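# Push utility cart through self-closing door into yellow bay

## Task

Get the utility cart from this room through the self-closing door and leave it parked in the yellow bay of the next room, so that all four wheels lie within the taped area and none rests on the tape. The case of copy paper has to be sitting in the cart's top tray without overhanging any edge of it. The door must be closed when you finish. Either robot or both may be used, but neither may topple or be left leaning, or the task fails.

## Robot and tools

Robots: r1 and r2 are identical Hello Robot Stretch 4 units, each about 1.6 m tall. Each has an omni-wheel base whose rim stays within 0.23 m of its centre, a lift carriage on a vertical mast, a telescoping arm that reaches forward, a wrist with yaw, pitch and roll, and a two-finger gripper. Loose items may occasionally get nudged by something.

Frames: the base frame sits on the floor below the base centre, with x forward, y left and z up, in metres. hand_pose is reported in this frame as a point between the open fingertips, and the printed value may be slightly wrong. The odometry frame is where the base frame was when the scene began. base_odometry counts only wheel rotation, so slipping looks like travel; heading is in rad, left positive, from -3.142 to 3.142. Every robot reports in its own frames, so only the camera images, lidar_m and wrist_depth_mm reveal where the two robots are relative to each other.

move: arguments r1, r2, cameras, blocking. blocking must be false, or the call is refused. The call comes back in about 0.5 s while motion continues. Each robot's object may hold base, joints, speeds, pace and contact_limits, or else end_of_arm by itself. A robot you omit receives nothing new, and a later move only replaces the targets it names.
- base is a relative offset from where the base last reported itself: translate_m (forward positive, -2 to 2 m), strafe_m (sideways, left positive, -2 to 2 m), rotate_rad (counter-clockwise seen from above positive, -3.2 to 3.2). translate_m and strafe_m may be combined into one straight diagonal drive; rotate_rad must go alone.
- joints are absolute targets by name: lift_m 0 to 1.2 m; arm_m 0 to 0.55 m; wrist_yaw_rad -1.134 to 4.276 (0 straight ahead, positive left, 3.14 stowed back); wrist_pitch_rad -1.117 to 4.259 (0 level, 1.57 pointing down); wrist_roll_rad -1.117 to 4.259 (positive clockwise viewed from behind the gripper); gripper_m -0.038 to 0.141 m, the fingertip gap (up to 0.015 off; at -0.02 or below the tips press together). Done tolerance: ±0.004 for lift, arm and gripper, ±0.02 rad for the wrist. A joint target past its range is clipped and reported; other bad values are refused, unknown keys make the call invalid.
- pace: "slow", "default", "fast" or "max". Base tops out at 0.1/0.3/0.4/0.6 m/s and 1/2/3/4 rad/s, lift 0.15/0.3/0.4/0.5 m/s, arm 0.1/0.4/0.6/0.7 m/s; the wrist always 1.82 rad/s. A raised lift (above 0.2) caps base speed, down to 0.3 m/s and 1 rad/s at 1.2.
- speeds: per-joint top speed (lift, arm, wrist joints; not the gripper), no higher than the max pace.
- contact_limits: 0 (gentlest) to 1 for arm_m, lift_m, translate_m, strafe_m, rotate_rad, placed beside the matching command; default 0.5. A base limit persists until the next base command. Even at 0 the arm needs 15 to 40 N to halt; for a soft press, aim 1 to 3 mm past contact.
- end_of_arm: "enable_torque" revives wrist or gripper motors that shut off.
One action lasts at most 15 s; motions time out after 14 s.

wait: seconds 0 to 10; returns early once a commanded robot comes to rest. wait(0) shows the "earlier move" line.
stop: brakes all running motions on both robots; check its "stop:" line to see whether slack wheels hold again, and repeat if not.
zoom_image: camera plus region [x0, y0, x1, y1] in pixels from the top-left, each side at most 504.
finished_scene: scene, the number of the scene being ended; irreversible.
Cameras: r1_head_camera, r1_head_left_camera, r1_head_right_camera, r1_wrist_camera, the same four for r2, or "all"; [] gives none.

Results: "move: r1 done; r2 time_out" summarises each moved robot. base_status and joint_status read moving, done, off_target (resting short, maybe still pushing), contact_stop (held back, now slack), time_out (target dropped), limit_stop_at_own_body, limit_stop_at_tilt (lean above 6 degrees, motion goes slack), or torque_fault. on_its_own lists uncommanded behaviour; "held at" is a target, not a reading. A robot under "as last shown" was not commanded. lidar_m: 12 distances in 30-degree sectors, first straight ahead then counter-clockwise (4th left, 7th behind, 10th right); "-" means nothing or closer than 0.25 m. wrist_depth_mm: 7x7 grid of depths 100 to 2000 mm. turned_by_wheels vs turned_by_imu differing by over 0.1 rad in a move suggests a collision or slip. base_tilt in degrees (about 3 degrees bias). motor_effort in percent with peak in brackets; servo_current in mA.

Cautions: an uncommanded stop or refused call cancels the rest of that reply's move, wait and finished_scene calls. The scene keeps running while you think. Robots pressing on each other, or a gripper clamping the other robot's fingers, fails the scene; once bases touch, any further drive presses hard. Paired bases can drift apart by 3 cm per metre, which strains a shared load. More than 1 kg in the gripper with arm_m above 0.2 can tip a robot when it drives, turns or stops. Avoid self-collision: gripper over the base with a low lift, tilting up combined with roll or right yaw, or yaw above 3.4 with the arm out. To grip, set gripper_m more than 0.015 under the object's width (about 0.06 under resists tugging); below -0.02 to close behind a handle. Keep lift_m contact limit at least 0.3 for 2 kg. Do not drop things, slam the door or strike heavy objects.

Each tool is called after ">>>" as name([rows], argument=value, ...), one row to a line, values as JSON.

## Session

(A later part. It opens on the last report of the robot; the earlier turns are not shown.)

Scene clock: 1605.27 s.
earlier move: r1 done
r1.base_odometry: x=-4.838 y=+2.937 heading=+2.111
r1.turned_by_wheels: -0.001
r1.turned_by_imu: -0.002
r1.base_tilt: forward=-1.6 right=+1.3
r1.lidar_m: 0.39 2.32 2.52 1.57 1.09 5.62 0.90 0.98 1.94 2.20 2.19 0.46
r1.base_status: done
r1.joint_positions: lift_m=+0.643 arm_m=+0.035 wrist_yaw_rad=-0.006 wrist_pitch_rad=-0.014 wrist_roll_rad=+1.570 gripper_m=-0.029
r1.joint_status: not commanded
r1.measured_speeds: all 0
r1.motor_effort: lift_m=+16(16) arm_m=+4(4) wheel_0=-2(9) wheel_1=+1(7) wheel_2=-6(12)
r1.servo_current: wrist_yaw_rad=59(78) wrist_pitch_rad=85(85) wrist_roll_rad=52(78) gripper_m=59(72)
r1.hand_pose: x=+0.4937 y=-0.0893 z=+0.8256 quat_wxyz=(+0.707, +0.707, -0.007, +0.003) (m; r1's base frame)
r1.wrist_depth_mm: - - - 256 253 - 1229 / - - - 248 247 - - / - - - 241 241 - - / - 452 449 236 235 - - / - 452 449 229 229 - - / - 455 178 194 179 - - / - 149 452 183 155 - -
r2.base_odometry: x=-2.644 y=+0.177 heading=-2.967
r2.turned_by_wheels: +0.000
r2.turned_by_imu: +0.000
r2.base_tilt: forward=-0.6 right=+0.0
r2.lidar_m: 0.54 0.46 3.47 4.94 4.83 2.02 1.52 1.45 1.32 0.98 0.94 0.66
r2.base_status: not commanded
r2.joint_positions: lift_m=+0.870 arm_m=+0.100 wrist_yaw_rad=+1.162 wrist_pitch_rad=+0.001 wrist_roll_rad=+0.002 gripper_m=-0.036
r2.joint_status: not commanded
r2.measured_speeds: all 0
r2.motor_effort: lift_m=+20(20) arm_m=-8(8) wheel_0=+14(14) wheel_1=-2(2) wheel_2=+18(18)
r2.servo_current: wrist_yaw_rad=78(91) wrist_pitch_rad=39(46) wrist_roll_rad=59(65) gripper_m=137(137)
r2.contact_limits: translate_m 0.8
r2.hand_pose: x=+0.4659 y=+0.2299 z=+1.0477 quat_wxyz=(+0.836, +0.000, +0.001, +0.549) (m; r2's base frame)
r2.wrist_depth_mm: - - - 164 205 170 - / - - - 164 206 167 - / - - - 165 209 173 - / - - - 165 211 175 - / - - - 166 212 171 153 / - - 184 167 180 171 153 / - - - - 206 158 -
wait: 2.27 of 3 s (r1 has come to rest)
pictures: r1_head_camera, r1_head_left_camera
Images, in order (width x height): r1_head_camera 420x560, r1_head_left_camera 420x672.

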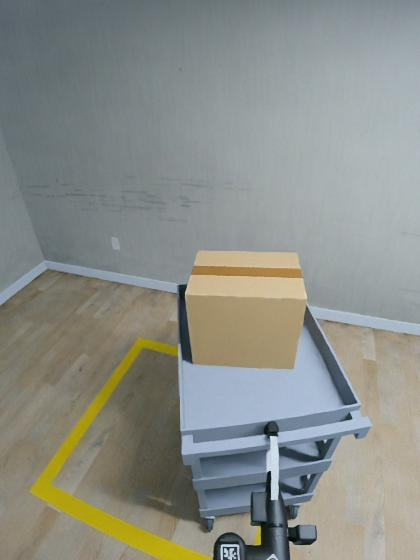

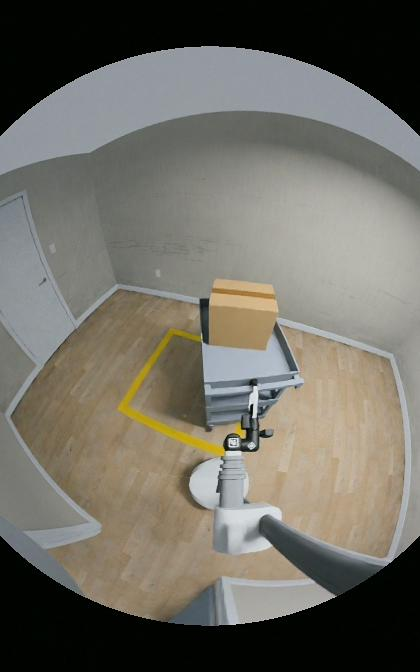

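>>> move(r1={"base":{"strafe_m":-0.28,"translate_m":0.05},"pace":"slow"}, blocking=false, cameras=[])

>>> wait(seconds=6, cameras=[])

>>> move(r1={"base":{"rotate_rad":0.3},"pace":"slow"}, blocking=false, cameras=[])

>>> wait(seconds=4, cameras=["r1_head_camera"])

Scene clock: 1636.03 s.
move: r1 moving
r1.base_odometry: x=-4.828 y=+2.945 heading=+2.111
r1.turned_by_wheels: +0.000
r1.turned_by_imu: -0.001
r1.base_tilt: forward=-1.6 right=+1.3
r1.lidar_m: 0.39 0.42 2.51 1.58 1.08 5.64 0.90 1.04 1.91 2.19 2.19 0.46
r1.base_status: translate_m moving; strafe_m moving
r1.joint_positions: lift_m=+0.643 arm_m=+0.035 wrist_yaw_rad=-0.006 wrist_pitch_rad=-0.014 wrist_roll_rad=+1.570 gripper_m=-0.029
r1.joint_status: not commanded
r1.measured_speeds: translate_m=+0.010 strafe_m=-0.050 rotate_rad=+0.003 lift_m=+0.000 arm_m=+0.000 wrist_yaw_rad=+0.024 wrist_pitch_rad=+0.000 wrist_roll_rad=+0.000
r1.motor_effort: lift_m=+16(16) arm_m=+4(4) wheel_0=+6(6) wheel_1=-4(7) wheel_2=-5(8)
r1.servo_current: wrist_yaw_rad=59(72) wrist_pitch_rad=78(85) wrist_roll_rad=46(52) gripper_m=59(65)
r1.hand_pose: x=+0.4937 y=-0.0890 z=+0.8256 quat_wxyz=(+0.707, +0.707, -0.007, +0.003) (m; r1's base frame)
r1.wrist_depth_mm: - - - 254 254 - 1281 / - - - 248 247 - - / - - - 240 240 - - / - 452 445 236 235 - - / - 452 449 230 230 - - / - 455 178 189 179 - - / - 149 455 181 162 - -
r2: as last shown
r2.turned_by_imu: +0.003
r2.lidar_m: 0.54 0.46 3.46 4.94 4.81 2.04 1.50 1.46 1.30 0.96 0.94 0.68
r2.motor_effort: lift_m=+20(20) arm_m=-8(8) wheel_0=+14(14) wheel_1=-1(2) wheel_2=+18(18)
r2.servo_current: wrist_yaw_rad=78(85) wrist_pitch_rad=39(46) wrist_roll_rad=52(52) gripper_m=137(137)
r2.contact_limits: translate_m 0.8
r2.wrist_depth_mm: - - - 164 205 170 - / - - - 165 206 167 - / - - - 165 209 173 - / - - - 166 211 174 - / - - - 166 212 170 153 / - - 184 167 179 171 153 / - - - - 207 158 -
pictures: none
No camera images: "cameras" was empty.

Scene clock: 1639.60 s.
earlier move: r1 done
r1.base_odometry: x=-4.624 y=+3.124 heading=+2.112
r1.turned_by_wheels: +0.001
r1.turned_by_imu: +0.001
r1.base_tilt: forward=-1.6 right=+1.3
r1.lidar_m: 0.35 0.36 2.75 1.82 1.35 1.09 0.97 1.20 1.94 1.97 2.03 0.50
r1.base_status: done
r1.joint_positions: lift_m=+0.643 arm_m=+0.035 wrist_yaw_rad=+0.007 wrist_pitch_rad=-0.015 wrist_roll_rad=+1.570 gripper_m=-0.029
r1.joint_status: not commanded
r1.measured_speeds: all 0
r1.motor_effort: lift_m=+15(16) arm_m=-3(4) wheel_0=+7(15) wheel_1=-2(7) wheel_2=+7(8)
r1.servo_current: wrist_yaw_rad=59(85) wrist_pitch_rad=85(91) wrist_roll_rad=65(72) gripper_m=59(65)
r1.hand_pose: x=+0.4949 y=-0.0854 z=+0.8259 quat_wxyz=(+0.707, +0.707, -0.003, +0.008) (m; r1's base frame)
r1.wrist_depth_mm: - - - - 317 315 1118 / - - - - 312 327 1205 / - - - - 276 - 1397 / - - - 257 258 - - / - 459 455 244 245 - - / - 445 183 186 229 - - / - 153 181 180 158 - -
r2.base_odometry: x=-2.644 y=+0.177 heading=-2.967
r2.turned_by_wheels: +0.000
r2.turned_by_imu: +0.001
r2.base_tilt: forward=-0.6 right=+0.0
r2.lidar_m: 0.52 0.45 3.44 4.92 4.84 2.03 1.51 1.45 1.28 0.98 0.93 0.64
r2.base_status: not commanded
r2.joint_positions: lift_m=+0.870 arm_m=+0.100 wrist_yaw_rad=+1.162 wrist_pitch_rad=+0.001 wrist_roll_rad=+0.002 gripper_m=-0.036
r2.joint_status: not commanded
r2.measured_speeds: all 0
r2.motor_effort: lift_m=+20(20) arm_m=-8(8) wheel_0=+13(14) wheel_1=-1(2) wheel_2=+18(18)
r2.servo_current: wrist_yaw_rad=65(85) wrist_pitch_rad=39(46) wrist_roll_rad=33(59) gripper_m=124(137)
r2.contact_limits: translate_m 0.8
r2.hand_pose: x=+0.4659 y=+0.2299 z=+1.0477 quat_wxyz=(+0.836, +0.000, +0.001, +0.549) (m; r2's base frame)
r2.wrist_depth_mm: - - - 164 206 170 - / - - - 165 206 167 - / - - - 165 210 173 - / - - - 165 211 175 - / - - - 167 212 171 153 / - - 184 166 180 171 153 / - - - - 207 158 -
wait: 3.57 of 6 s (r1 has come to rest)
pictures: none
No camera images: "cameras" was empty.

Scene clock: 1640.10 s.
move: r1 moving
r1.base_odometry: x=-4.624 y=+3.124 heading=+2.235
r1.turned_by_wheels: +0.123
r1.turned_by_imu: +0.123
r1.base_tilt: forward=-1.6 right=+1.3
r1.lidar_m: 0.35 0.51 2.74 1.53 1.35 0.95 0.98 1.27 1.93 1.99 1.94 0.48
r1.base_status: rotate_rad moving
r1.joint_positions: lift_m=+0.643 arm_m=+0.035 wrist_yaw_rad=-0.008 wrist_pitch_rad=-0.015 wrist_roll_rad=+1.570 gripper_m=-0.029
r1.joint_status: not commanded
r1.measured_speeds: translate_m=-0.002 strafe_m=-0.001 rotate_rad=+0.478 lift_m=+0.000 arm_m=-0.001 wrist_yaw_rad=-0.077 wrist_pitch_rad=+0.000 wrist_roll_rad=+0.000
r1.motor_effort: lift_m=+15(15) arm_m=-2(4) wheel_0=-12(12) wheel_1=-8(8) wheel_2=-10(10)
r1.servo_current: wrist_yaw_rad=78(78) wrist_pitch_rad=85(91) wrist_roll_rad=46(65) gripper_m=52(65)
r1.hand_pose: x=+0.4935 y=-0.0897 z=+0.8259 quat_wxyz=(+0.707, +0.707, -0.008, +0.003) (m; r1's base frame)
r1.wrist_depth_mm: - - - - 307 309 304 / - - - - 282 - 1281 / - - - 262 265 - - / - - - 251 250 - - / - 455 449 236 237 - - / - 445 178 188 223 - - / - 149 424 213 158 - -
r2: as last shown
r2.turned_by_imu: +0.000
r2.base_tilt: forward=-0.7 right=+0.0
r2.lidar_m: 0.52 0.44 3.48 4.96 4.81 2.03 1.50 1.46 1.29 0.99 0.94 0.65
r2.motor_effort: lift_m=+20(20) arm_m=-8(8) wheel_0=+14(14) wheel_1=-2(2) wheel_2=+18(18)
r2.servo_current: wrist_yaw_rad=78(91) wrist_pitch_rad=39(46) wrist_roll_rad=46(52) gripper_m=130(137)
r2.contact_limits: translate_m 0.8
r2.wrist_depth_mm: - - - 164 204 170 - / - - - 165 206 167 - / - - - 165 209 173 - / - - - 165 211 174 - / - - - 166 211 171 153 / - - 185 166 180 172 153 / - - - - 207 158 -
pictures: none
No camera images: "cameras" was empty.

Scene clock: 1641.00 s.
earlier move: r1 done
r1.base_odometry: x=-4.624 y=+3.124 heading=+2.411
r1.turned_by_wheels: +0.175
r1.turned_by_imu: +0.172
r1.base_tilt: forward=-1.6 right=+1.3
r1.lidar_m: 0.39 2.82 2.74 1.33 1.45 0.98 1.04 1.53 1.92 2.11 1.85 0.46
r1.base_status: done
r1.joint_positions: lift_m=+0.643 arm_m=+0.035 wrist_yaw_rad=-0.007 wrist_pitch_rad=-0.015 wrist_roll_rad=+1.570 gripper_m=-0.029
r1.joint_status: not commanded
r1.measured_speeds: all 0
r1.motor_effort: lift_m=+15(15) arm_m=+4(4) wheel_0=-9(14) wheel_1=-3(8) wheel_2=-8(18)
r1.servo_current: wrist_yaw_rad=52(104) wrist_pitch_rad=72(91) wrist_roll_rad=59(65) gripper_m=52(65)
r1.hand_pose: x=+0.4936 y=-0.0894 z=+0.8259 quat_wxyz=(+0.707, +0.707, -0.008, +0.003) (m; r1's base frame)
r1.wrist_depth_mm: - - - 237 236 - 1281 / - - - 235 233 - - / - 439 430 231 231 - - / - 442 439 229 229 - - / - 455 459 228 227 - - / - 469 180 186 173 809 - / - 154 477 223 148 - -
r2.base_odometry: x=-2.644 y=+0.177 heading=-2.967
r2.turned_by_wheels: +0.000
r2.turned_by_imu: +0.000
r2.base_tilt: forward=-0.7 right=+0.0
r2.lidar_m: 0.52 0.47 3.48 4.93 4.82 2.03 1.52 1.44 1.31 0.97 0.95 0.66
r2.base_status: not commanded
r2.joint_positions: lift_m=+0.870 arm_m=+0.100 wrist_yaw_rad=+1.162 wrist_pitch_rad=+0.001 wrist_roll_rad=+0.002 gripper_m=-0.036
r2.joint_status: not commanded
r2.measured_speeds: all 0
r2.motor_effort: lift_m=+20(20) arm_m=-8(8) wheel_0=+14(14) wheel_1=-1(2) wheel_2=+18(18)
r2.servo_current: wrist_yaw_rad=72(91) wrist_pitch_rad=39(46) wrist_roll_rad=46(59) gripper_m=124(137)
r2.contact_limits: translate_m 0.8
r2.hand_pose: x=+0.4659 y=+0.2299 z=+1.0477 quat_wxyz=(+0.836, +0.000, +0.001, +0.549) (m; r2's base frame)
r2.wrist_depth_mm: - - - 164 206 170 - / - - - 165 206 167 - / - - - 165 209 173 - / - - - 165 211 175 - / - - - 166 212 171 153 / - - 184 166 180 172 153 / - - - - 206 158 -
wait: 0.90 of 4 s (r1 has come to rest)
pictures: r1_head_camera
Images, in order (width x height): r1_head_camera 420x560.

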